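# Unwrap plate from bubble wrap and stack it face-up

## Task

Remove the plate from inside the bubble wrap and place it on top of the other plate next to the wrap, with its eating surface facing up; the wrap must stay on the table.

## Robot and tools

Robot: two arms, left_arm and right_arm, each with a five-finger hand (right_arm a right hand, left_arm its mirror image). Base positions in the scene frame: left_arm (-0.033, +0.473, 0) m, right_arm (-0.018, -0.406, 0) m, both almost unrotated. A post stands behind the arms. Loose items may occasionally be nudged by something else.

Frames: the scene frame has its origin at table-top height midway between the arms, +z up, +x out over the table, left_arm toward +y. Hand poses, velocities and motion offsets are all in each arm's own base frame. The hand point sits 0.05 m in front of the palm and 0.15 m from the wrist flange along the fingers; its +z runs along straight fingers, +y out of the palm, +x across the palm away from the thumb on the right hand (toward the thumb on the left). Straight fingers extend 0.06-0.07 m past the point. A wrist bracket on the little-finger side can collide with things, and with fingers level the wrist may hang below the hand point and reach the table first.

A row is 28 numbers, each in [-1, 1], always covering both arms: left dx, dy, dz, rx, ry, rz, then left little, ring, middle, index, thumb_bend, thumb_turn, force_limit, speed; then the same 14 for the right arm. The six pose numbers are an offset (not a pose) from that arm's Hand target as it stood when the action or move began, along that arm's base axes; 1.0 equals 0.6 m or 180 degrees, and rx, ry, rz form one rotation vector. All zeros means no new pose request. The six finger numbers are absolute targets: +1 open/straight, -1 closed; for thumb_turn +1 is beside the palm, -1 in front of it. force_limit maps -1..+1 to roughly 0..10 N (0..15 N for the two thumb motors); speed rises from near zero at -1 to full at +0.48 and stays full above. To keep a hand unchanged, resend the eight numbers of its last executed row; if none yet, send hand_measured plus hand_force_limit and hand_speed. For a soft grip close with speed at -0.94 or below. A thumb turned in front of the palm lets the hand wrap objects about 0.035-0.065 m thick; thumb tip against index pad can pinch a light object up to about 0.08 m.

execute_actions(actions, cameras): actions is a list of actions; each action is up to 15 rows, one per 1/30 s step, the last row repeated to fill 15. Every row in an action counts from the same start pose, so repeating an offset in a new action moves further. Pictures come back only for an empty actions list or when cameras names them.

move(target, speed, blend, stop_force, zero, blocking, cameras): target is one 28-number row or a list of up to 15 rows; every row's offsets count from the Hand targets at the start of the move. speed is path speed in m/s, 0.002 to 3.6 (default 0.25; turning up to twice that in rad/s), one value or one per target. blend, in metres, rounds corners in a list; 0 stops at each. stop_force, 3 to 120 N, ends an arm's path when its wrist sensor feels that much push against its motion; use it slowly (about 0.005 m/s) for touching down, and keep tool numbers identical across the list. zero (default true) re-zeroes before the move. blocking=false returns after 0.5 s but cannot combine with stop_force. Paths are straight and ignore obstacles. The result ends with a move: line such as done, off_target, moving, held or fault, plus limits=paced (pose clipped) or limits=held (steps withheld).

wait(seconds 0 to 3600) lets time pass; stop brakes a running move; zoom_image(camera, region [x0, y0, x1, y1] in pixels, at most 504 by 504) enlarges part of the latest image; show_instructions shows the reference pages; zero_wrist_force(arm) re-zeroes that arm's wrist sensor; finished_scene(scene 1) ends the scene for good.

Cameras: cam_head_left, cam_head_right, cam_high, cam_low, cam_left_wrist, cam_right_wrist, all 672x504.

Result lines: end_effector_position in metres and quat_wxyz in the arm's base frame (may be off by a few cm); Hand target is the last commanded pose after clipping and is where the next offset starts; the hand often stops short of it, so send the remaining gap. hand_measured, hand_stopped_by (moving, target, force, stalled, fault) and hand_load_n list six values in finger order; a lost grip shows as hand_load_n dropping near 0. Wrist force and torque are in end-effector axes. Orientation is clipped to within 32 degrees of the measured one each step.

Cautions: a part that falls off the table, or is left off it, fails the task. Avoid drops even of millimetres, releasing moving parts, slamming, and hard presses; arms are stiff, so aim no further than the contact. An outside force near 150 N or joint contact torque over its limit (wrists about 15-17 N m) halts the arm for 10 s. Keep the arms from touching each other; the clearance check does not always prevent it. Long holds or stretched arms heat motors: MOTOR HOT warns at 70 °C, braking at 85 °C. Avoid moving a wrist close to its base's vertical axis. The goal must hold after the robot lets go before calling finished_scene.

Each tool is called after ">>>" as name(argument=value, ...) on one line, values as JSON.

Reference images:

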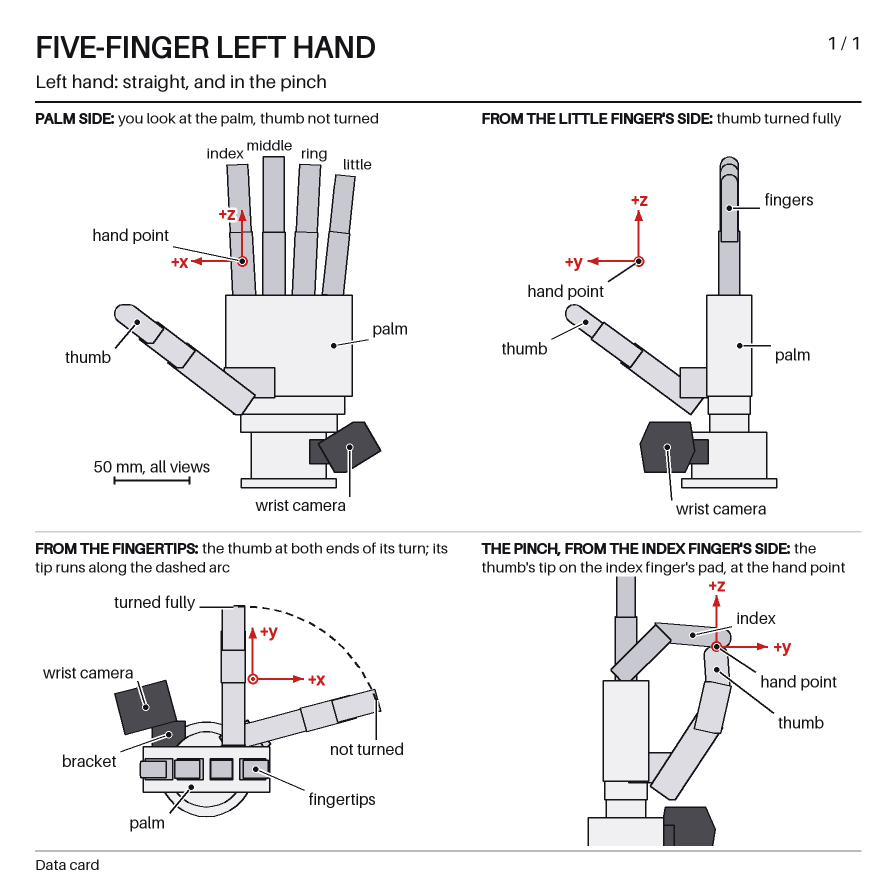

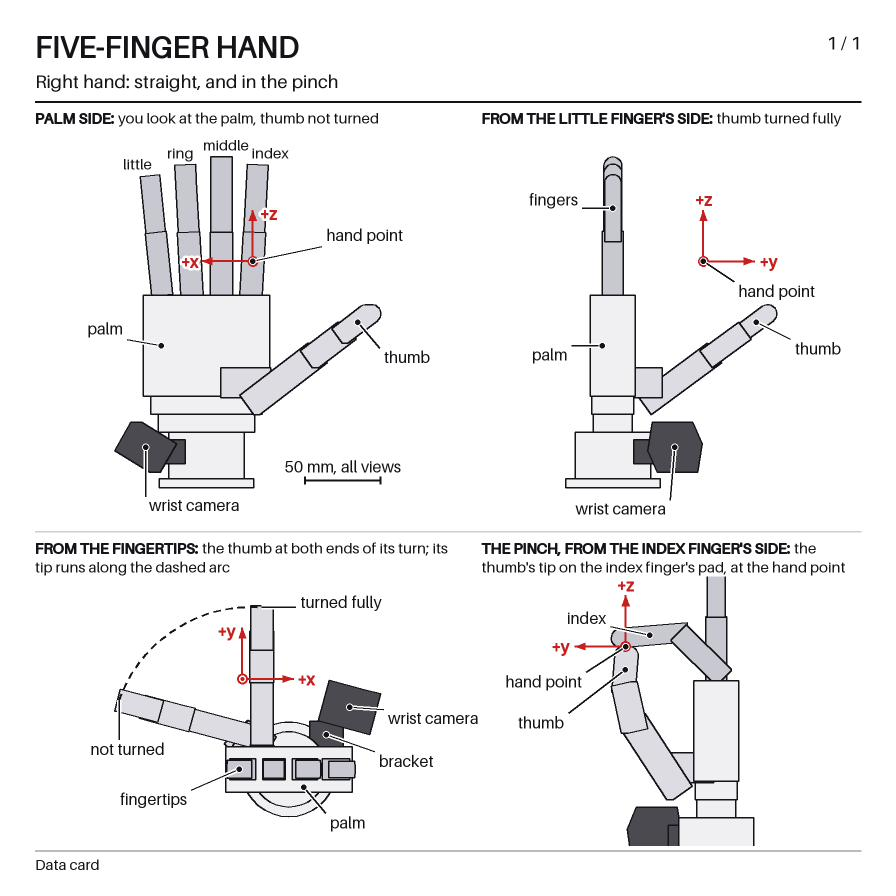

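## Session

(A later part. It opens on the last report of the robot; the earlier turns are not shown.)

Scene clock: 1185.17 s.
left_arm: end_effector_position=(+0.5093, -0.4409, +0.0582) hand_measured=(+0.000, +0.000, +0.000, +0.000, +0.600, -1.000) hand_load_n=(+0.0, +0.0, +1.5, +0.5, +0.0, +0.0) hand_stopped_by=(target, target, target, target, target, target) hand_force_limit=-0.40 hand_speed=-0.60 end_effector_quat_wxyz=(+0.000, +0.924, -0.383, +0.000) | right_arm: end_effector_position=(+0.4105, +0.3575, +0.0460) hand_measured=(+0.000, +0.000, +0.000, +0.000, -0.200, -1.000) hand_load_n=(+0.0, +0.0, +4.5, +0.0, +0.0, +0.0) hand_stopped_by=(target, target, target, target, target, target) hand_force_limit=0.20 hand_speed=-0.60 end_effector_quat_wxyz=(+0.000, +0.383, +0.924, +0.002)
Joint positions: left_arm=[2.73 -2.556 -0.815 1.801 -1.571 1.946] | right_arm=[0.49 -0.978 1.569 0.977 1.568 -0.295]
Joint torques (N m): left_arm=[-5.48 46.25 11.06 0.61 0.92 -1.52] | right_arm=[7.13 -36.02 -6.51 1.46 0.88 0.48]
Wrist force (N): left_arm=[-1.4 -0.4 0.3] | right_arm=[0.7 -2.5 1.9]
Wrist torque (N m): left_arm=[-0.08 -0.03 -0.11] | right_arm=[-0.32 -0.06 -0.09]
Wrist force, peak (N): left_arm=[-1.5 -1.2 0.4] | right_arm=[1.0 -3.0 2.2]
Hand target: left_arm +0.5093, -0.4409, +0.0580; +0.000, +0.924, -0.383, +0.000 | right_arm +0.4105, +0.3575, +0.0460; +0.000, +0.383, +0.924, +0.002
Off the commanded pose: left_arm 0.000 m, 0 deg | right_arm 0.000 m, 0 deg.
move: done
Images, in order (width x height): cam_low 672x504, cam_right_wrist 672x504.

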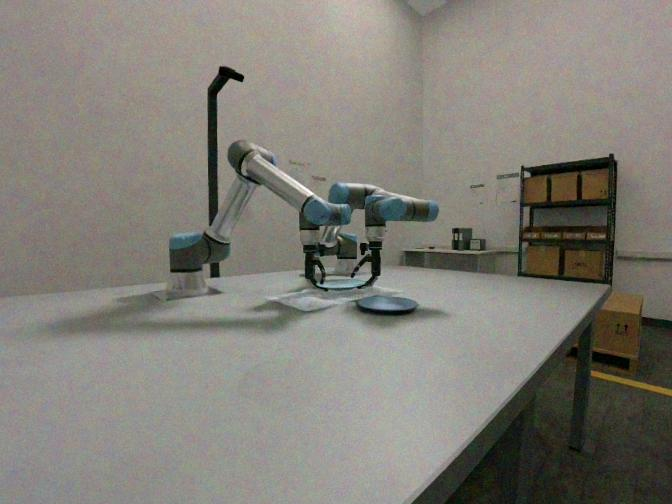

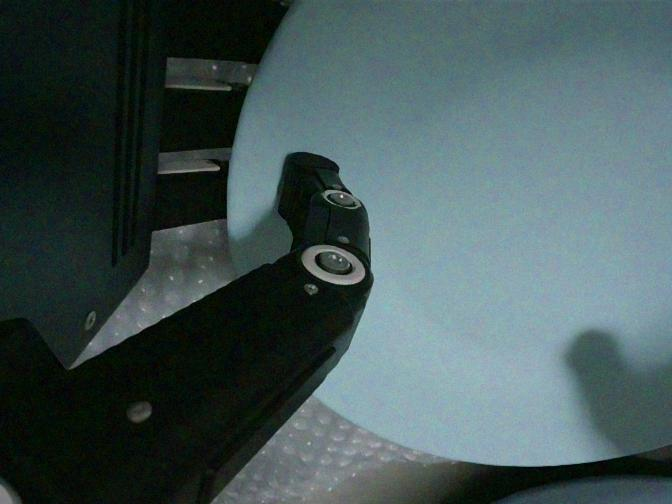

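>>> move(target=[0,0,0,0,0,0,0,0,0,0,0.6,-1,-0.4,-0.6,0,0,0,0,0,0,0,0,0,0,-0.7,-1,0.1,-0.88], cameras=["cam_right_wrist","cam_low"], speed=0.01)

>>> zoom_image(camera="cam_low", region=[290, 240, 400, 320])

Scene clock: 1190.80 s.
left_arm: end_effector_position=(+0.5093, -0.4409, +0.0580) hand_measured=(+0.000, +0.000, +0.000, +0.000, +0.600, -1.000) hand_load_n=(+0.0, +0.0, +1.0, +0.0, +0.0, +0.0) hand_stopped_by=(target, target, target, target, target, target) hand_force_limit=-0.40 hand_speed=-0.60 end_effector_quat_wxyz=(+0.000, +0.924, -0.383, +0.000) | right_arm: end_effector_position=(+0.4105, +0.3575, +0.0460) hand_measured=(+0.000, +0.000, +0.000, +0.000, -0.700, -1.000) hand_load_n=(+0.0, +0.0, +4.0, +0.0, +0.0, +0.0) hand_stopped_by=(target, target, target, target, target, target) hand_force_limit=0.10 hand_speed=-0.88 end_effector_quat_wxyz=(+0.000, +0.383, +0.924, +0.002)
Joint positions: left_arm=[2.73 -2.556 -0.816 1.801 -1.571 1.946] | right_arm=[0.49 -0.978 1.569 0.977 1.568 -0.295]
Joint torques (N m): left_arm=[-5.77 48.96 11.98 0.6 -1.13 -1.25] | right_arm=[7.42 -37.09 -6.49 1.49 0.94 0.07]
Wrist force (N): left_arm=[-1.3 0.3 0.0] | right_arm=[0.9 -1.3 2.2]
Wrist torque (N m): left_arm=[-0.04 -0.06 -0.11] | right_arm=[-0.21 -0.11 -0.05]
Wrist force, peak (N): left_arm=[-1.4 1.2 -0.9] | right_arm=[0.9 -2.2 3.3]
Hand target: left_arm +0.5093, -0.4409, +0.0580; +0.000, +0.924, -0.383, +0.000 | right_arm +0.4105, +0.3575, +0.0460; +0.000, +0.383, +0.924, +0.002
Off the commanded pose: left_arm 0.000 m, 0 deg | right_arm 0.000 m, 0 deg.
move: done
Images, in order (width x height): cam_low 672x504, cam_right_wrist 672x504.

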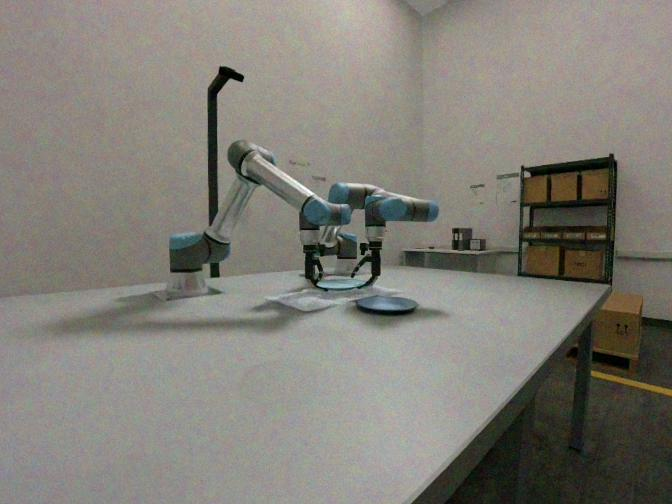

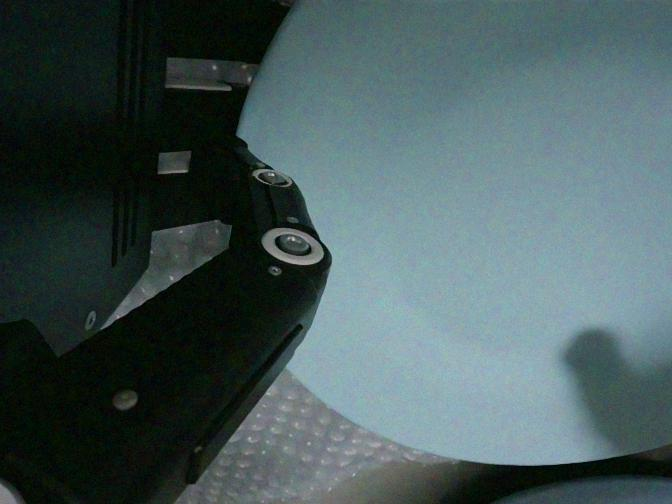

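Scaled by 4.582 from the camera's image (finer frame: 960x720).

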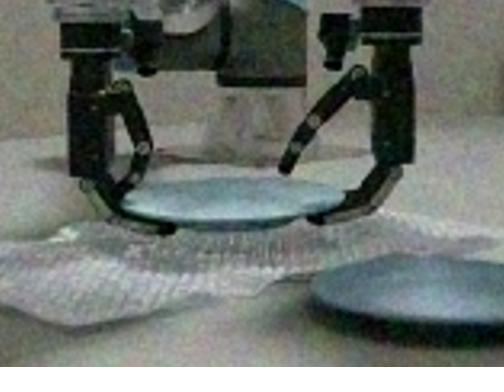

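>>> move(target=[0,0,-0.007,0,0,0,-0.12,-0.12,-0.12,-0.12,0,-1,-0.4,-0.8,0,0,0,0,0,0,0,0,0,0,0.3,-1,0.1,-0.6], cameras=[], speed=0.01)

>>> move(target=[0,0,0,0,0,0,-0.12,-0.12,-0.12,-0.12,-0.3,-1,-0.4,-0.8,0,0,0,0,0,0,0,0,0,0,0.3,-1,0.1,-0.6], cameras=["cam_left_wrist","cam_right_wrist","cam_low"], speed=0.01)

>>> zoom_image(camera="cam_low", region=[290, 240, 400, 320])

Scene clock: 1200.87 s.
left_arm: end_effector_position=(+0.5093, -0.4409, +0.0538) hand_measured=(-0.120, -0.120, -0.120, -0.120, +0.000, -1.000) hand_load_n=(+0.0, +0.5, +3.0, +0.0, +0.5, +0.0) hand_stopped_by=(target, target, target, target, target, target) hand_force_limit=-0.40 hand_speed=-0.80 end_effector_quat_wxyz=(+0.000, +0.924, -0.383, +0.000) | right_arm: end_effector_position=(+0.4105, +0.3575, +0.0460) hand_measured=(+0.000, +0.000, +0.000, +0.000, +0.300, -1.000) hand_load_n=(+0.0, +0.0, +1.5, +0.0, -0.5, +0.0) hand_stopped_by=(target, target, target, target, target, target) hand_force_limit=0.10 hand_speed=-0.60 end_effector_quat_wxyz=(+0.000, +0.383, +0.924, +0.002)
Joint positions: left_arm=[2.73 -2.559 -0.821 1.809 -1.571 1.946] | right_arm=[0.49 -0.978 1.569 0.977 1.568 -0.295]
Joint torques (N m): left_arm=[-4.6 46.44 10.43 0.31 1.8 -0.81] | right_arm=[7.34 -37.92 -6.11 1.59 0.95 -0.18]
Wrist force (N): left_arm=[-1.4 -0.6 0.7] | right_arm=[1.0 -1.9 1.4]
Wrist torque (N m): left_arm=[-0.07 -0.04 -0.09] | right_arm=[-0.23 -0.10 -0.05]
Wrist force, peak (N): left_arm=[-1.3 -3.4 0.0] | right_arm=[1.0 -5.2 2.3]
Hand target: left_arm +0.5093, -0.4409, +0.0538; +0.000, +0.924, -0.383, +0.000 | right_arm +0.4105, +0.3575, +0.0460; +0.000, +0.383, +0.924, +0.002
Off the commanded pose: left_arm 0.000 m, 0 deg | right_arm 0.000 m, 0 deg.
move: done

Scene clock: 1201.47 s.
left_arm: end_effector_position=(+0.5093, -0.4409, +0.0538) hand_measured=(-0.120, -0.120, -0.120, -0.120, -0.092, -1.000) hand_load_n=(+0.0, +0.5, +5.5, +2.5, +4.5, +0.0) hand_stopped_by=(target, target, target, target, force, target) hand_force_limit=-0.40 hand_speed=-0.80 end_effector_quat_wxyz=(+0.000, +0.924, -0.383, +0.000) | right_arm: end_effector_position=(+0.4105, +0.3575, +0.0460) hand_measured=(+0.000, +0.000, +0.000, +0.000, +0.300, -1.000) hand_load_n=(+0.0, +0.0, +1.0, +0.0, +0.0, +0.0) hand_stopped_by=(target, target, target, target, target, target) hand_force_limit=0.10 hand_speed=-0.60 end_effector_quat_wxyz=(+0.000, +0.383, +0.924, +0.002)
Joint positions: left_arm=[2.73 -2.559 -0.821 1.809 -1.571 1.946] | right_arm=[0.49 -0.978 1.569 0.977 1.568 -0.295]
Joint torques (N m): left_arm=[-4.81 45.99 11 0.26 1.92 -0.83] | right_arm=[6.7 -37.3 -7.07 1.51 0.93 -0.23]
Wrist force (N): left_arm=[-1.4 -0.7 1.4] | right_arm=[0.8 -1.4 1.1]
Wrist torque (N m): left_arm=[-0.08 0.00 -0.09] | right_arm=[-0.19 -0.06 -0.06]
Wrist force, peak (N): left_arm=[-1.5 -0.5 1.4] | right_arm=[0.9 -2.0 1.8]
Hand target: left_arm +0.5093, -0.4409, +0.0538; +0.000, +0.924, -0.383, +0.000 | right_arm +0.4105, +0.3575, +0.0460; +0.000, +0.383, +0.924, +0.002
Off the commanded pose: left_arm 0.000 m, 0 deg | right_arm 0.000 m, 0 deg.
move: done
Images, in order (width x height): cam_low 672x504, cam_left_wrist 672x504, cam_right_wrist 672x504.

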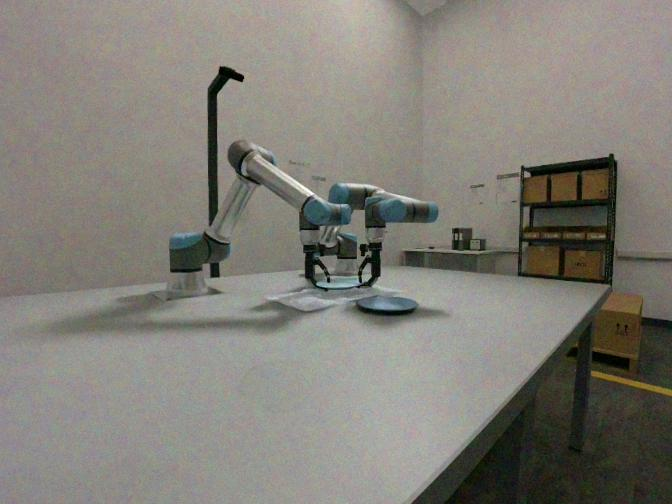

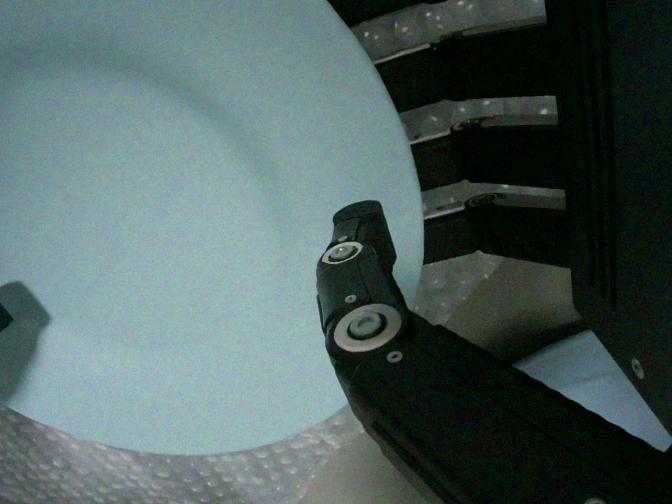

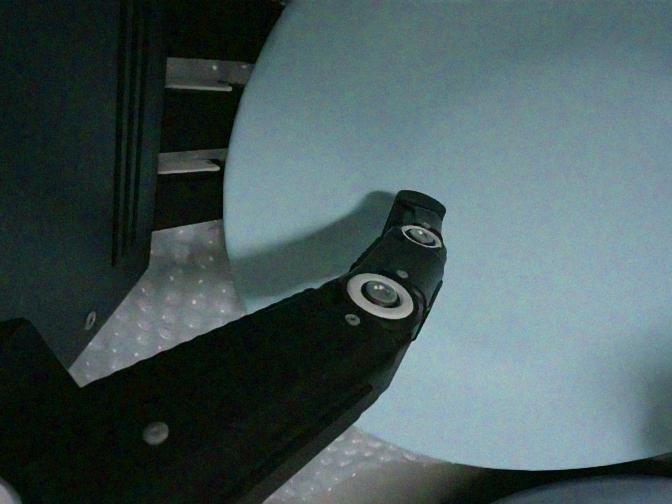

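Scaled by 4.582 from the camera's image (finer frame: 960x720).

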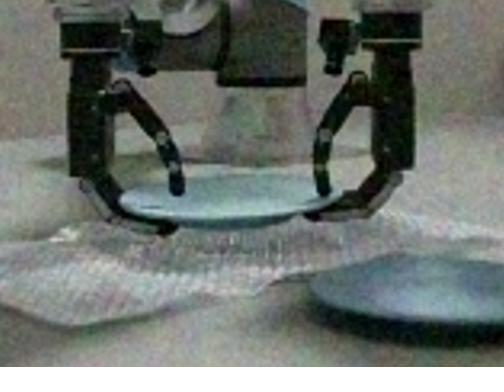

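>>> move(target=[0,0,0,0,0,0,-0.12,-0.12,-0.12,-0.12,-0.3,-1,-0.4,-0.8,0,0,0,0,0,0,0,0,0,0,-0.6,-1,-0.2,-0.8], cameras=[])

>>> move(target=[0,0,0,0,0,0,-0.12,-0.12,-0.12,-0.12,-0.3,-1,-0.4,-0.8,0,0,0,0,0,0,0,0,0,0,-0.8,-1,0.1,-0.88], cameras=["cam_right_wrist"])

Scene clock: 1212.93 s.
left_arm: end_effector_position=(+0.5093, -0.4409, +0.0538) hand_measured=(-0.120, -0.120, -0.120, -0.120, -0.092, -1.000) hand_load_n=(+0.0, +0.5, +6.0, +3.0, +5.0, +0.0) hand_stopped_by=(target, target, target, target, force, target) hand_force_limit=-0.40 hand_speed=-0.80 end_effector_quat_wxyz=(+0.000, +0.924, -0.383, +0.000) | right_arm: end_effector_position=(+0.4105, +0.3575, +0.0460) hand_measured=(+0.000, +0.000, +0.000, +0.000, -0.598, -1.000) hand_load_n=(+0.0, +0.5, +5.0, +1.5, +2.5, +0.5) hand_stopped_by=(target, target, target, target, target, target) hand_force_limit=-0.20 hand_speed=-0.80 end_effector_quat_wxyz=(+0.000, +0.383, +0.924, +0.002)
Joint positions: left_arm=[2.73 -2.559 -0.821 1.809 -1.571 1.946] | right_arm=[0.49 -0.978 1.569 0.977 1.568 -0.295]
Joint torques (N m): left_arm=[-2.83 50.76 12.2 -0.99 -1.61 -0.36] | right_arm=[7.24 -38.75 -6.23 1.66 0.87 -0.75]
Wrist force (N): left_arm=[-2.1 1.8 0.2] | right_arm=[0.2 -0.7 2.3]
Wrist torque (N m): left_arm=[0.11 0.03 -0.12] | right_arm=[-0.21 -0.05 -0.04]
Wrist force, peak (N): left_arm=[-2.3 2.8 0.2] | right_arm=[1.1 -1.9 1.3]
Hand target: left_arm +0.5093, -0.4409, +0.0538; +0.000, +0.924, -0.383, +0.000 | right_arm +0.4105, +0.3575, +0.0460; +0.000, +0.383, +0.924, +0.002
Off the commanded pose: left_arm 0.000 m, 0 deg | right_arm 0.000 m, 0 deg.
move: done

Scene clock: 1214.27 s.
left_arm: end_effector_position=(+0.5093, -0.4409, +0.0538) hand_measured=(-0.120, -0.120, -0.120, -0.120, -0.092, -1.000) hand_load_n=(+0.0, +0.5, +6.0, +3.0, +5.0, +0.0) hand_stopped_by=(target, target, target, target, force, target) hand_force_limit=-0.40 hand_speed=-0.80 end_effector_quat_wxyz=(+0.000, +0.924, -0.383, +0.000) | right_arm: end_effector_position=(+0.4105, +0.3575, +0.0460) hand_measured=(+0.000, +0.000, +0.000, +0.000, -0.780, -1.000) hand_load_n=(+0.0, +0.0, +2.5, +0.5, +8.0, +1.0) hand_stopped_by=(target, target, target, target, force, target) hand_force_limit=0.10 hand_speed=-0.88 end_effector_quat_wxyz=(+0.000, +0.383, +0.924, +0.002)
Joint positions: left_arm=[2.73 -2.559 -0.821 1.809 -1.571 1.946] | right_arm=[0.49 -0.978 1.569 0.977 1.568 -0.295]
Joint torques (N m): left_arm=[-4.18 52.19 13.06 -1.5 -1.24 -0.14] | right_arm=[7.51 -39.2 -6.9 1.71 0.88 -0.92]
Wrist force (N): left_arm=[-1.4 -0.3 1.2] | right_arm=[1.0 -1.6 1.2]
Wrist torque (N m): left_arm=[-0.07 0.00 -0.11] | right_arm=[-0.25 -0.09 -0.05]
Wrist force, peak (N): left_arm=[-2.1 2.0 0.1] | right_arm=[0.3 -1.0 2.4]
Hand target: left_arm +0.5093, -0.4409, +0.0538; +0.000, +0.924, -0.383, +0.000 | right_arm +0.4105, +0.3575, +0.0460; +0.000, +0.383, +0.924, +0.002
Off the commanded pose: left_arm 0.000 m, 0 deg | right_arm 0.000 m, 0 deg.
move: done

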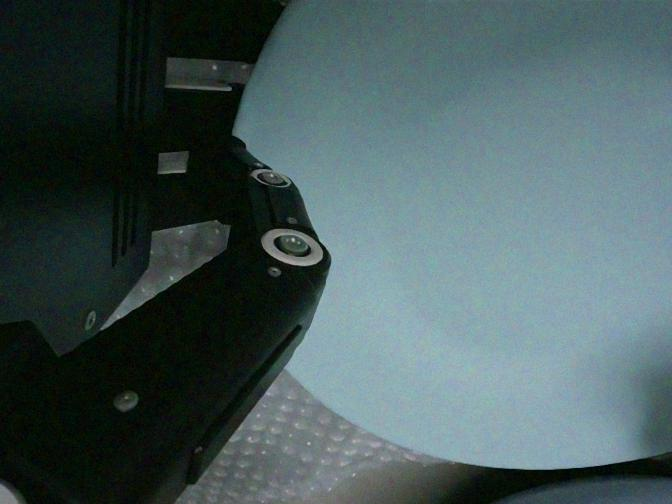

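>>> move(target=[0,0,0,0,0,0,-0.12,-0.12,-0.12,-0.12,-0.3,-1,-0.4,-0.8,0,0,0,0,0,0,0,0,0,0,0.0,-1,0,-0.6], cameras=[])

>>> move(target=[0,0,0,0,0,0,-0.12,-0.12,-0.12,-0.12,-0.3,-1,-0.4,-0.8,0.005,0.005,-0.009,0,0,0,-0.09,-0.09,-0.09,-0.09,0.0,-1,0,-0.8], cameras=["cam_right_wrist"], speed=0.01)

>>> move(target=[0,0,0,0,0,0,-0.12,-0.12,-0.12,-0.12,-0.3,-1,-0.4,-0.8,0,0,0,0,0,0,-0.09,-0.09,-0.09,-0.09,-0.7,-1,-0.1,-0.8], cameras=["cam_right_wrist","cam_low"])

>>> zoom_image(camera="cam_low", region=[290, 240, 400, 320])

Scene clock: 1225.40 s.
left_arm: end_effector_position=(+0.5093, -0.4409, +0.0538) hand_measured=(-0.120, -0.120, -0.120, -0.120, -0.092, -1.000) hand_load_n=(+0.0, +1.0, +5.5, +3.0, +4.5, +0.0) hand_stopped_by=(target, target, target, target, force, target) hand_force_limit=-0.40 hand_speed=-0.80 end_effector_quat_wxyz=(+0.000, +0.924, -0.383, +0.000) | right_arm: end_effector_position=(+0.4105, +0.3575, +0.0460) hand_measured=(+0.000, +0.000, +0.000, +0.000, +0.000, -1.000) hand_load_n=(+0.0, +0.0, +1.0, +0.0, +0.0, +0.0) hand_stopped_by=(target, target, target, target, target, target) hand_force_limit=0.00 hand_speed=-0.60 end_effector_quat_wxyz=(+0.000, +0.383, +0.924, +0.002)
Joint positions: left_arm=[2.73 -2.559 -0.821 1.809 -1.571 1.946] | right_arm=[0.49 -0.978 1.569 0.977 1.568 -0.295]
Joint torques (N m): left_arm=[-3.53 54 13.57 -2.33 0.72 0.13] | right_arm=[6.23 -39.94 -6.65 1.8 0.84 -1.21]
Wrist force (N): left_arm=[-1.5 -0.3 1.1] | right_arm=[0.9 -1.4 0.9]
Wrist torque (N m): left_arm=[0.00 -0.01 -0.11] | right_arm=[-0.20 -0.07 -0.04]
Wrist force, peak (N): left_arm=[-1.1 -3.7 0.6] | right_arm=[1.3 -5.0 1.8]
Hand target: left_arm +0.5093, -0.4409, +0.0538; +0.000, +0.924, -0.383, +0.000 | right_arm +0.4105, +0.3575, +0.0460; +0.000, +0.383, +0.924, +0.002
Off the commanded pose: left_arm 0.000 m, 0 deg | right_arm 0.000 m, 0 deg.
move: done

Scene clock: 1226.37 s.
left_arm: end_effector_position=(+0.5093, -0.4409, +0.0538) hand_measured=(-0.120, -0.120, -0.118, -0.120, -0.092, -1.000) hand_load_n=(+0.0, +2.5, +7.5, +4.0, +2.5, +0.0) hand_stopped_by=(target, target, target, target, force, target) hand_force_limit=-0.40 hand_speed=-0.80 end_effector_quat_wxyz=(+0.000, +0.924, -0.383, +0.000) | right_arm: end_effector_position=(+0.4135, +0.3604, +0.0407) hand_measured=(-0.090, -0.090, -0.052, -0.086, +0.000, -1.000) hand_load_n=(+0.0, +2.0, +5.0, +6.5, -1.0, +0.0) hand_stopped_by=(target, target, force, force, target, target) hand_force_limit=0.00 hand_speed=-0.80 end_effector_quat_wxyz=(+0.000, +0.383, +0.924, +0.002)
Joint positions: left_arm=[2.73 -2.559 -0.821 1.809 -1.571 1.946] | right_arm=[0.493 -0.963 1.559 0.972 1.568 -0.292]
Joint torques (N m): left_arm=[-3.31 54.82 14.41 -2.38 0.77 0.23] | right_arm=[7.62 -30.12 -35.59 -0.66 0.86 2.79]
Wrist force (N): left_arm=[-0.8 -15.3 -0.3] | right_arm=[1.8 -16.4 3.2]
Wrist torque (N m): left_arm=[-0.59 -0.07 0.25] | right_arm=[-0.72 -0.14 -0.31]
Wrist force, peak (N): left_arm=[-1.0 -15.5 -0.4] | right_arm=[1.8 -16.4 3.2]
Hand target: left_arm +0.5093, -0.4409, +0.0538; +0.000, +0.924, -0.383, +0.000 | right_arm +0.4135, +0.3605, +0.0406; +0.000, +0.383, +0.924, +0.002
Off the commanded pose: left_arm 0.000 m, 0 deg | right_arm 0.000 m, 0 deg.
move: done

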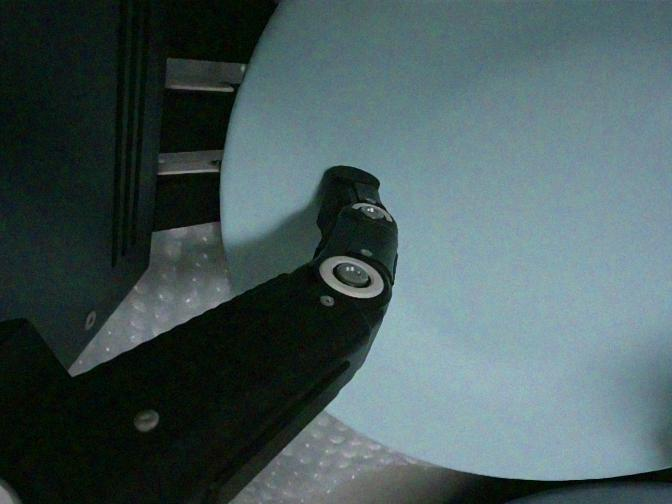

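Scene clock: 1227.20 s.
left_arm: end_effector_position=(+0.5093, -0.4409, +0.0538) hand_measured=(-0.120, -0.120, -0.118, -0.120, -0.092, -1.000) hand_load_n=(+0.0, +1.5, +7.0, +4.5, +3.0, +0.0) hand_stopped_by=(target, target, target, target, force, target) hand_force_limit=-0.40 hand_speed=-0.80 end_effector_quat_wxyz=(+0.000, +0.924, -0.383, +0.000) | right_arm: end_effector_position=(+0.4135, +0.3605, +0.0406) hand_measured=(-0.090, -0.090, -0.052, -0.086, -0.156, -1.000) hand_load_n=(+0.0, +2.5, +5.5, +7.0, +6.5, +0.0) hand_stopped_by=(target, target, force, force, force, target) hand_force_limit=-0.10 hand_speed=-0.80 end_effector_quat_wxyz=(+0.000, +0.383, +0.924, +0.002)
Joint positions: left_arm=[2.73 -2.559 -0.821 1.809 -1.571 1.946] | right_arm=[0.493 -0.962 1.559 0.972 1.568 -0.292]
Joint torques (N m): left_arm=[-3.99 56.02 14.07 -2.6 1.26 0.18] | right_arm=[8.25 -31.25 -31.45 -0.73 1.1 2.49]
Wrist force (N): left_arm=[-1.9 -8.4 -0.7] | right_arm=[0.8 -9.7 2.9]
Wrist torque (N m): left_arm=[-0.19 -0.02 0.07] | right_arm=[-0.30 -0.09 -0.15]
Wrist force, peak (N): left_arm=[-1.1 -15.3 -0.3] | right_arm=[1.9 -16.6 2.6]
Hand target: left_arm +0.5093, -0.4409, +0.0538; +0.000, +0.924, -0.383, +0.000 | right_arm +0.4135, +0.3605, +0.0406; +0.000, +0.383, +0.924, +0.002
Off the commanded pose: left_arm 0.000 m, 0 deg | right_arm 0.000 m, 0 deg.
move: done
Images, in order (width x height): cam_low 672x504, cam_right_wrist 672x504.

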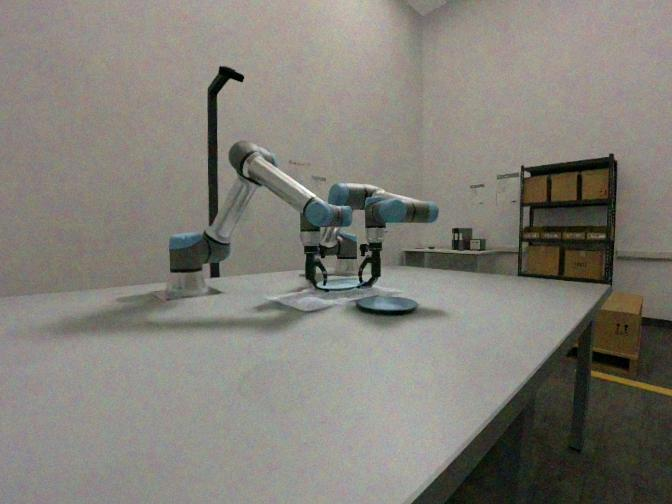

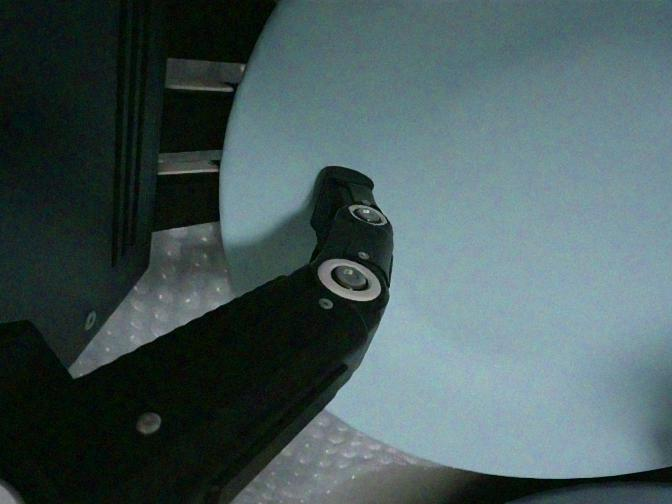

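Scaled by 4.582 from the camera's image (finer frame: 960x720).

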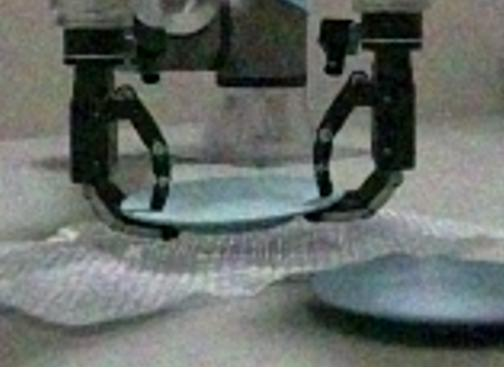

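>>> move(target=[0,0,0,0,0,0,-0.12,-0.12,-0.12,-0.12,0.6,-1,-0.4,-0.6,0,0,0,0,0,0,-0.09,-0.09,-0.09,-0.09,-0.7,-1,-0.1,-0.8], cameras=[])

>>> move(target=[0,0,-0.006,0,0,0,-0.12,-0.12,-0.12,-0.12,0.6,-1,-0.4,-0.6,0,0,0,0,0,0,-0.09,-0.09,-0.09,-0.09,-0.7,-1,-0.1,-0.8], cameras=["cam_right_wrist","cam_left_wrist","cam_low"], speed=0.005)

>>> zoom_image(camera="cam_low", region=[290, 240, 400, 320])

Scene clock: 1236.07 s.
left_arm: end_effector_position=(+0.5093, -0.4409, +0.0538) hand_measured=(-0.120, -0.120, -0.120, -0.120, +0.600, -1.000) hand_load_n=(+0.0, +0.5, +2.0, +0.5, +0.0, +0.0) hand_stopped_by=(target, target, target, target, target, target) hand_force_limit=-0.40 hand_speed=-0.60 end_effector_quat_wxyz=(+0.000, +0.924, -0.383, +0.000) | right_arm: end_effector_position=(+0.4135, +0.3605, +0.0406) hand_measured=(-0.090, -0.090, -0.052, -0.086, -0.156, -1.000) hand_load_n=(+0.0, +2.0, +4.5, +6.0, +6.5, +0.0) hand_stopped_by=(target, target, force, force, force, target) hand_force_limit=-0.10 hand_speed=-0.80 end_effector_quat_wxyz=(+0.000, +0.383, +0.924, +0.002)
Joint positions: left_arm=[2.73 -2.559 -0.821 1.809 -1.571 1.946] | right_arm=[0.493 -0.962 1.559 0.972 1.568 -0.292]
Joint torques (N m): left_arm=[-1.94 56.93 15.07 -3.77 -0.74 0.61] | right_arm=[7.94 -36.57 -6.9 2.99 1.05 1.86]
Wrist force (N): left_arm=[-2.0 -1.9 0.2] | right_arm=[0.6 -3.7 2.1]
Wrist torque (N m): left_arm=[-0.03 0.01 -0.08] | right_arm=[-0.22 -0.09 -0.05]
Wrist force, peak (N): left_arm=[-2.2 -9.7 -1.1] | right_arm=[0.4 -11.8 3.5]
Hand target: left_arm +0.5093, -0.4409, +0.0538; +0.000, +0.924, -0.383, +0.000 | right_arm +0.4135, +0.3605, +0.0406; +0.000, +0.383, +0.924, +0.002
Off the commanded pose: left_arm 0.000 m, 0 deg | right_arm 0.000 m, 0 deg.
move: done

Scene clock: 1237.00 s.
left_arm: end_effector_position=(+0.5093, -0.4409, +0.0503) hand_measured=(-0.120, -0.120, -0.120, -0.120, +0.600, -1.000) hand_load_n=(+0.0, +0.0, +0.5, +0.5, +0.0, +0.0) hand_stopped_by=(target, target, target, target, target, target) hand_force_limit=-0.40 hand_speed=-0.60 end_effector_quat_wxyz=(+0.000, +0.924, -0.383, +0.000) | right_arm: end_effector_position=(+0.4135, +0.3605, +0.0406) hand_measured=(-0.090, -0.090, -0.052, -0.086, -0.156, -1.000) hand_load_n=(+0.0, +2.5, +5.0, +6.0, +6.5, +0.0) hand_stopped_by=(target, target, force, force, force, target) hand_force_limit=-0.10 hand_speed=-0.80 end_effector_quat_wxyz=(+0.000, +0.383, +0.924, +0.002)
Joint positions: left_arm=[2.73 -2.561 -0.825 1.816 -1.571 1.946] | right_arm=[0.493 -0.962 1.559 0.972 1.568 -0.292]
Joint torques (N m): left_arm=[-1.44 46.17 11.6 0.67 -1.58 0.47] | right_arm=[7.11 -40.08 -7.21 2.86 1 1.59]
Wrist force (N): left_arm=[-1.6 1.3 -0.6] | right_arm=[0.9 -0.6 3.1]
Wrist torque (N m): left_arm=[0.11 -0.03 -0.16] | right_arm=[-0.02 -0.12 -0.03]
Wrist force, peak (N): left_arm=[-1.9 -2.2 0.2] | right_arm=[0.8 -4.1 2.2]
Hand target: left_arm +0.5093, -0.4409, +0.0502; +0.000, +0.924, -0.383, +0.000 | right_arm +0.4135, +0.3605, +0.0406; +0.000, +0.383, +0.924, +0.002
Off the commanded pose: left_arm 0.000 m, 0 deg | right_arm 0.000 m, 0 deg.
move: done
Images, in order (width x height): cam_low 672x504, cam_left_wrist 672x504, cam_right_wrist 672x504.

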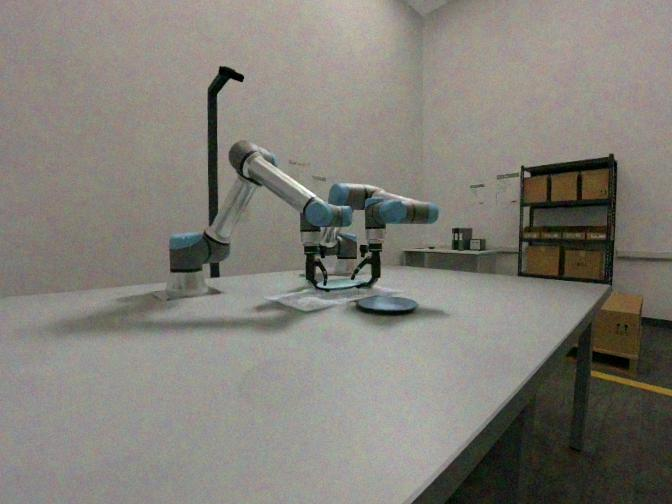

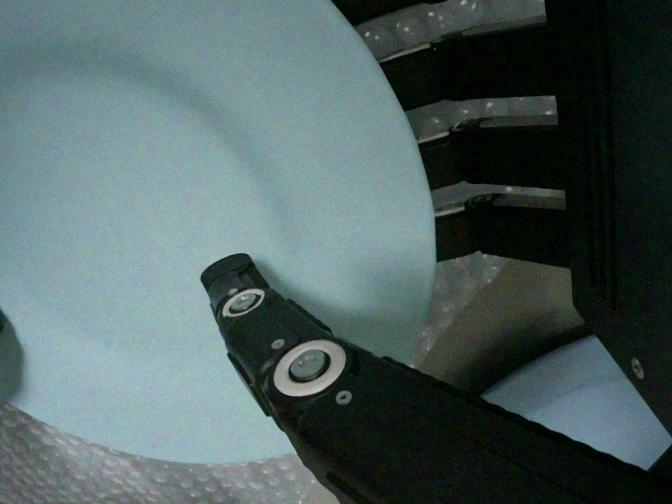

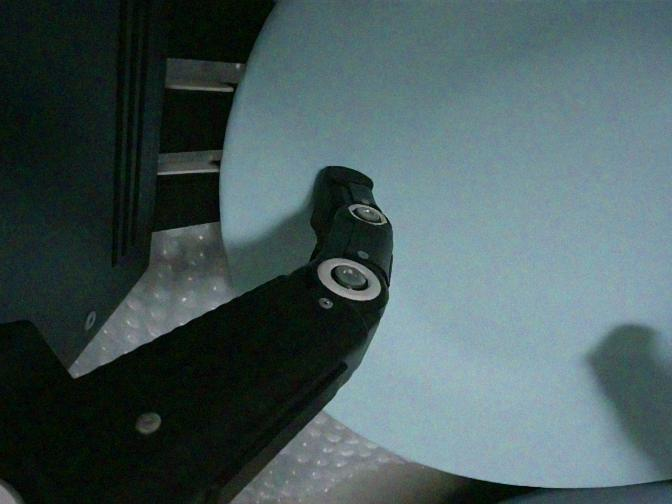

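Scaled by 4.582 from the camera's image (finer frame: 960x720).

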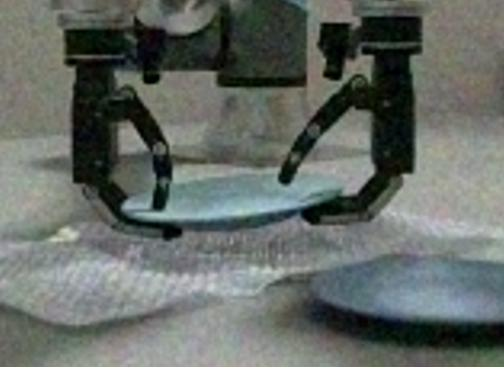

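>>> move(target=[0,0,-0.006,0,0,0,0,0,0,0,1,-1,-0.4,-0.6,0,0,0,0,0,0,-0.09,-0.09,-0.09,-0.09,-0.7,-1,-0.1,-0.8], cameras=[], speed=0.01)

>>> move(target=[[0.08,0.08,0,0,0,0,0,0,0,0,1,-1,-0.4,-0.6,0,0,0,0,0,0,-0.09,-0.09,-0.09,-0.09,-0.7,-1,-0.1,-0.8],[0.08,0.08,0.1,0,0,0,0,0,0,0,1,-1,-0.4,-0.6,0,0,0,0,0,0,-0.09,-0.09,-0.09,-0.09,-0.7,-1,-0.1,-0.8],[-0.1,0.35,0.1,0,0,0,0,0,0,0,1,-1,-0.4,-0.6,0,0,0,0,0,0,-0.09,-0.09,-0.09,-0.09,-0.7,-1,-0.1,-0.8]], cameras=["cam_right_wrist","cam_high","cam_low"], speed=[0.05,0.1,0.15])

>>> zoom_image(camera="cam_low", region=[290, 240, 400, 320])

Scene clock: 1244.70 s.
left_arm: end_effector_position=(+0.5093, -0.4409, +0.0466) hand_measured=(+0.000, +0.000, +0.000, +0.000, +1.000, -1.000) hand_load_n=(+0.0, +0.0, +0.0, +0.0, +0.0, +0.5) hand_stopped_by=(target, target, target, target, target, target) hand_force_limit=-0.40 hand_speed=-0.60 end_effector_quat_wxyz=(+0.000, +0.924, -0.383, +0.000) | right_arm: end_effector_position=(+0.4135, +0.3605, +0.0406) hand_measured=(-0.090, -0.090, -0.052, -0.086, -0.156, -1.000) hand_load_n=(+0.0, +2.5, +5.0, +6.0, +6.5, +0.0) hand_stopped_by=(target, target, force, force, force, target) hand_force_limit=-0.10 hand_speed=-0.80 end_effector_quat_wxyz=(+0.000, +0.383, +0.924, +0.002)
Joint positions: left_arm=[2.73 -2.564 -0.829 1.823 -1.571 1.946] | right_arm=[0.493 -0.962 1.559 0.972 1.568 -0.292]
Joint torques (N m): left_arm=[-2.09 45.93 11.11 0.6 -1.22 1.06] | right_arm=[5.52 -51.79 -7.16 2.96 0.98 0.86]
Wrist force (N): left_arm=[-1.5 1.3 -0.8] | right_arm=[0.8 -0.6 2.9]
Wrist torque (N m): left_arm=[0.12 -0.05 -0.15] | right_arm=[-0.01 -0.10 -0.03]
Wrist force, peak (N): left_arm=[-1.6 1.5 -0.7] | right_arm=[1.0 -0.6 3.2]
Hand target: left_arm +0.5093, -0.4409, +0.0466; +0.000, +0.924, -0.383, +0.000 | right_arm +0.4135, +0.3605, +0.0406; +0.000, +0.383, +0.924, +0.002
Off the commanded pose: left_arm 0.000 m, 0 deg | right_arm 0.000 m, 0 deg.
move: done

Scene clock: 1249.40 s.
left_arm: end_effector_position=(+0.4493, -0.2309, +0.1066) hand_measured=(+0.000, +0.000, +0.000, +0.000, +1.000, -1.000) hand_load_n=(+0.0, +0.0, +0.0, +0.0, +0.0, +0.0) hand_stopped_by=(target, target, target, target, target, target) hand_force_limit=-0.40 hand_speed=-0.60 end_effector_quat_wxyz=(+0.000, +0.924, -0.383, +0.000) | right_arm: end_effector_position=(+0.4135, +0.3605, +0.0406) hand_measured=(-0.090, -0.090, -0.052, -0.086, -0.156, -1.000) hand_load_n=(+0.0, +2.5, +5.0, +6.5, +6.5, +0.0) hand_stopped_by=(target, target, force, force, force, target) hand_force_limit=-0.10 hand_speed=-0.80 end_effector_quat_wxyz=(+0.000, +0.383, +0.924, +0.002)
Joint positions: left_arm=[3.072 -2.129 -1.45 2.009 -1.571 2.287] | right_arm=[0.493 -0.962 1.559 0.972 1.568 -0.292]
Joint torques (N m): left_arm=[5.98 45.37 8.1 0.65 1.41 2.49] | right_arm=[2.47 -51.56 -7.33 2.82 0.87 0.03]
Wrist force (N): left_arm=[-1.8 1.2 -1.0] | right_arm=[0.8 -0.6 2.8]
Wrist torque (N m): left_arm=[0.10 -0.01 -0.26] | right_arm=[0.00 -0.11 -0.03]
Wrist force, peak (N): left_arm=[-2.3 1.0 -0.9] | right_arm=[1.0 -0.4 3.4]
Hand target: left_arm +0.4493, -0.2309, +0.1066; +0.000, +0.924, -0.383, +0.000 | right_arm +0.4135, +0.3605, +0.0406; +0.000, +0.383, +0.924, +0.002
Off the commanded pose: left_arm 0.000 m, 0 deg | right_arm 0.000 m, 0 deg.
move: done
Images, in order (width x height): cam_high 672x504, cam_low 672x504, cam_right_wrist 672x504.

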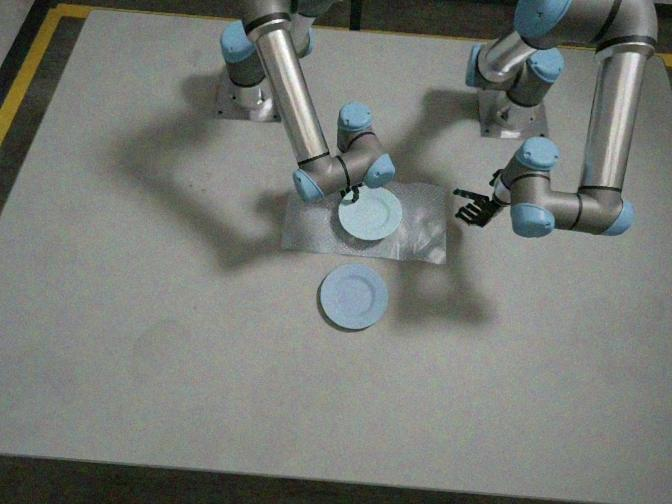

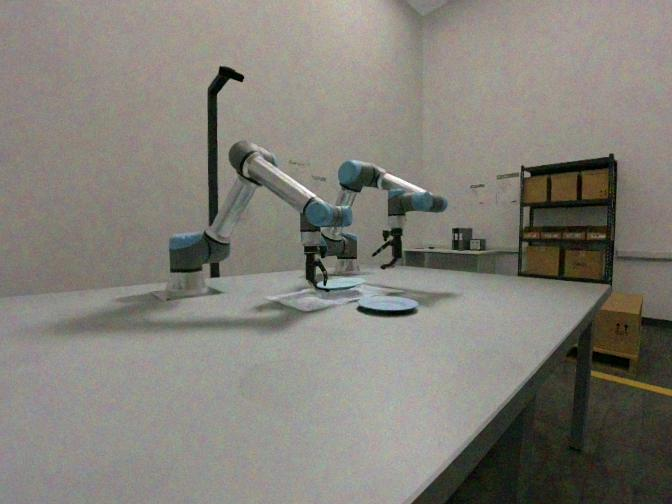

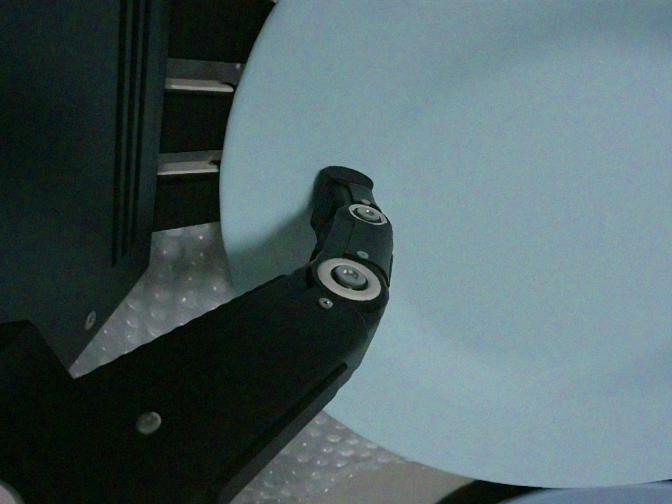

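Scaled by 4.582 from the camera's image (finer frame: 960x720).

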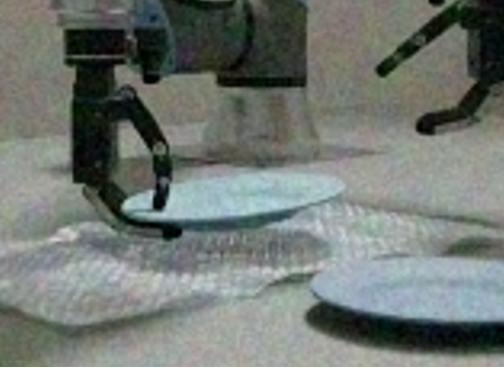

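>>> move(target=[[0,0,0,0,0,0,0,0,0,0,1,-1,-0.4,-0.6,0,0,0.14,0,0,0,-0.09,-0.09,-0.09,-0.09,-0.7,-1,-0.1,-0.8]], cameras=["cam_right_wrist","cam_high","cam_low"], speed=[0.04])

>>> zoom_image(camera="cam_low", region=[270, 220, 430, 330])

Scene clock: 1281.60 s.
left_arm: end_effector_position=(+0.4493, -0.2309, +0.1066) hand_measured=(+0.000, +0.000, +0.000, +0.000, +1.000, -1.000) hand_load_n=(+0.0, +0.0, +0.0, +0.0, +0.0, +0.0) hand_stopped_by=(target, target, target, target, target, target) hand_force_limit=-0.40 hand_speed=-0.60 end_effector_quat_wxyz=(+0.000, +0.924, -0.383, +0.000) | right_arm: end_effector_position=(+0.4135, +0.3605, +0.1245) hand_measured=(-0.090, -0.090, -0.052, -0.086, -0.156, -1.000) hand_load_n=(+0.0, +2.5, +5.0, +6.0, +6.5, +0.0) hand_stopped_by=(target, target, force, force, force, target) hand_force_limit=-0.10 hand_speed=-0.80 end_effector_quat_wxyz=(+0.000, +0.383, +0.924, +0.002)
Joint positions: left_arm=[3.072 -2.129 -1.451 2.009 -1.571 2.287] | right_arm=[0.493 -1.058 1.473 1.153 1.568 -0.292]
Joint torques (N m): left_arm=[6.76 43.97 9.6 0.5 1.27 2.5] | right_arm=[2.14 -50.92 -33.13 4.71 -0.52 -1.06]
Wrist force (N): left_arm=[-1.6 0.9 -0.8] | right_arm=[0.8 -0.8 3.1]
Wrist torque (N m): left_arm=[0.05 -0.04 -0.24] | right_arm=[-0.06 -0.11 -0.04]
Wrist force, peak (N): left_arm=[-1.9 1.0 -1.1] | right_arm=[0.9 -0.8 3.4]
Hand target: left_arm +0.4493, -0.2309, +0.1066; +0.000, +0.924, -0.383, +0.000 | right_arm +0.4135, +0.3605, +0.1246; +0.000, +0.383, +0.924, +0.002
Off the commanded pose: left_arm 0.000 m, 0 deg | right_arm 0.000 m, 0 deg.
move: done
Images, in order (width x height): cam_high 672x504, cam_low 672x504, cam_right_wrist 672x504.

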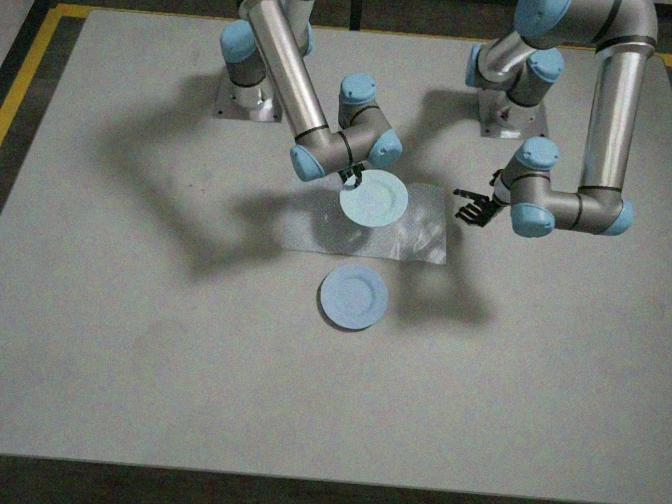

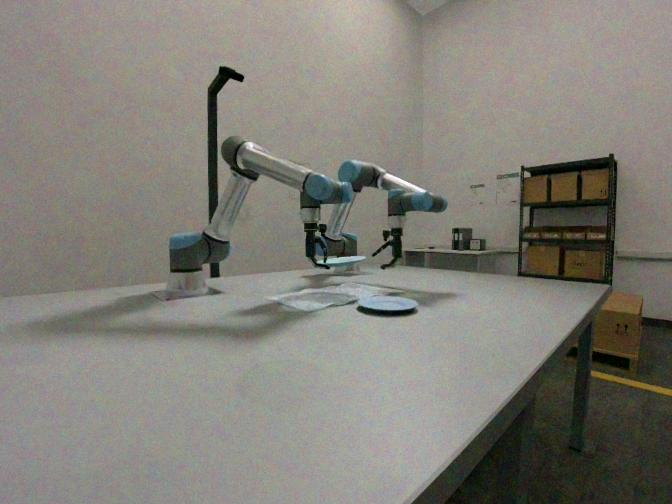

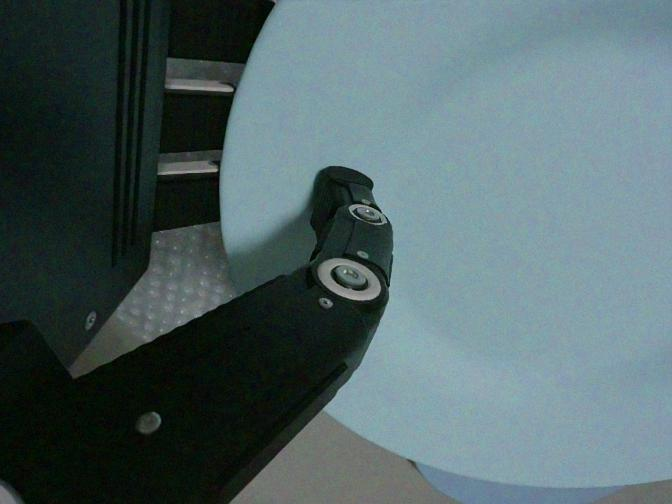

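Scaled by 3.150 from the camera's image (finer frame: 960x720).

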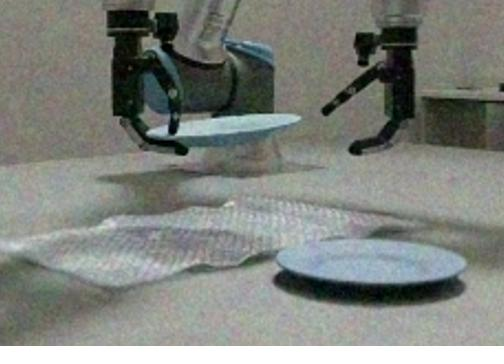

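>>> move(target=[-0.199,0.118,0.322,0,0,0,1,1,1,1,1,-1,-0.4,-0.6,0,0,0,0,0,0,-0.09,-0.09,-0.09,-0.09,-0.7,-1,-0.1,-0.8], cameras=["cam_high","cam_head_left"], speed=0.2)

Scene clock: 1345.87 s.
left_arm: end_effector_position=(+0.3299, -0.1601, +0.2997) hand_measured=(+1.000, +1.000, +1.000, +1.000, +1.000, -1.000) hand_load_n=(+0.0, +0.0, +0.0, +0.0, +0.0, +0.0) hand_stopped_by=(target, target, target, target, target, target) hand_force_limit=-0.40 hand_speed=-0.60 end_effector_quat_wxyz=(+0.000, +0.924, -0.383, +0.000) | right_arm: end_effector_position=(+0.4135, +0.3605, +0.1246) hand_measured=(-0.090, -0.090, -0.052, -0.086, -0.156, -1.000) hand_load_n=(+0.0, +2.5, +5.0, +6.0, +6.5, +0.0) hand_stopped_by=(target, target, force, force, force, target) hand_force_limit=-0.10 hand_speed=-0.80 end_effector_quat_wxyz=(+0.000, +0.383, +0.924, +0.002)
Joint positions: left_arm=[3.25 -1.682 -1.549 1.66 -1.571 2.466] | right_arm=[0.493 -1.058 1.473 1.154 1.568 -0.292]
Joint torques (N m): left_arm=[5.71 29.13 25.24 -5.61 1.3 2.4] | right_arm=[-0.73 -50.32 -30.77 5.17 -0.74 -2.08]
Wrist force (N): left_arm=[-1.7 1.1 -1.1] | right_arm=[0.8 -0.5 3.3]
Wrist torque (N m): left_arm=[0.09 -0.03 -0.22] | right_arm=[-0.02 -0.11 -0.03]
Wrist force, peak (N): left_arm=[-2.1 1.0 -1.6] | right_arm=[1.0 -0.8 3.4]
Hand target: left_arm +0.3299, -0.1601, +0.2998; +0.000, +0.924, -0.383, +0.000 | right_arm +0.4135, +0.3605, +0.1246; +0.000, +0.383, +0.924, +0.002
Off the commanded pose: left_arm 0.000 m, 0 deg | right_arm 0.000 m, 0 deg.
move: done
Images, in order (width x height): cam_head_left 672x504, cam_high 672x504.

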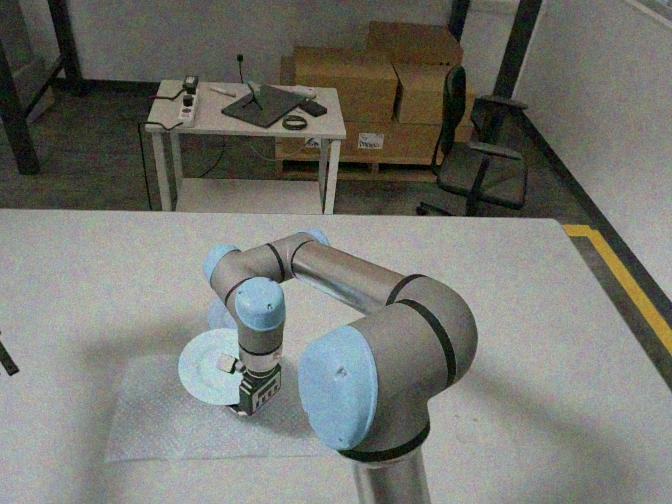

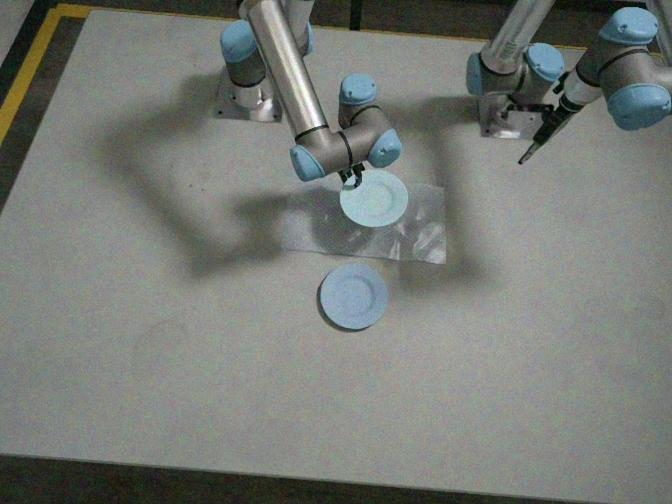

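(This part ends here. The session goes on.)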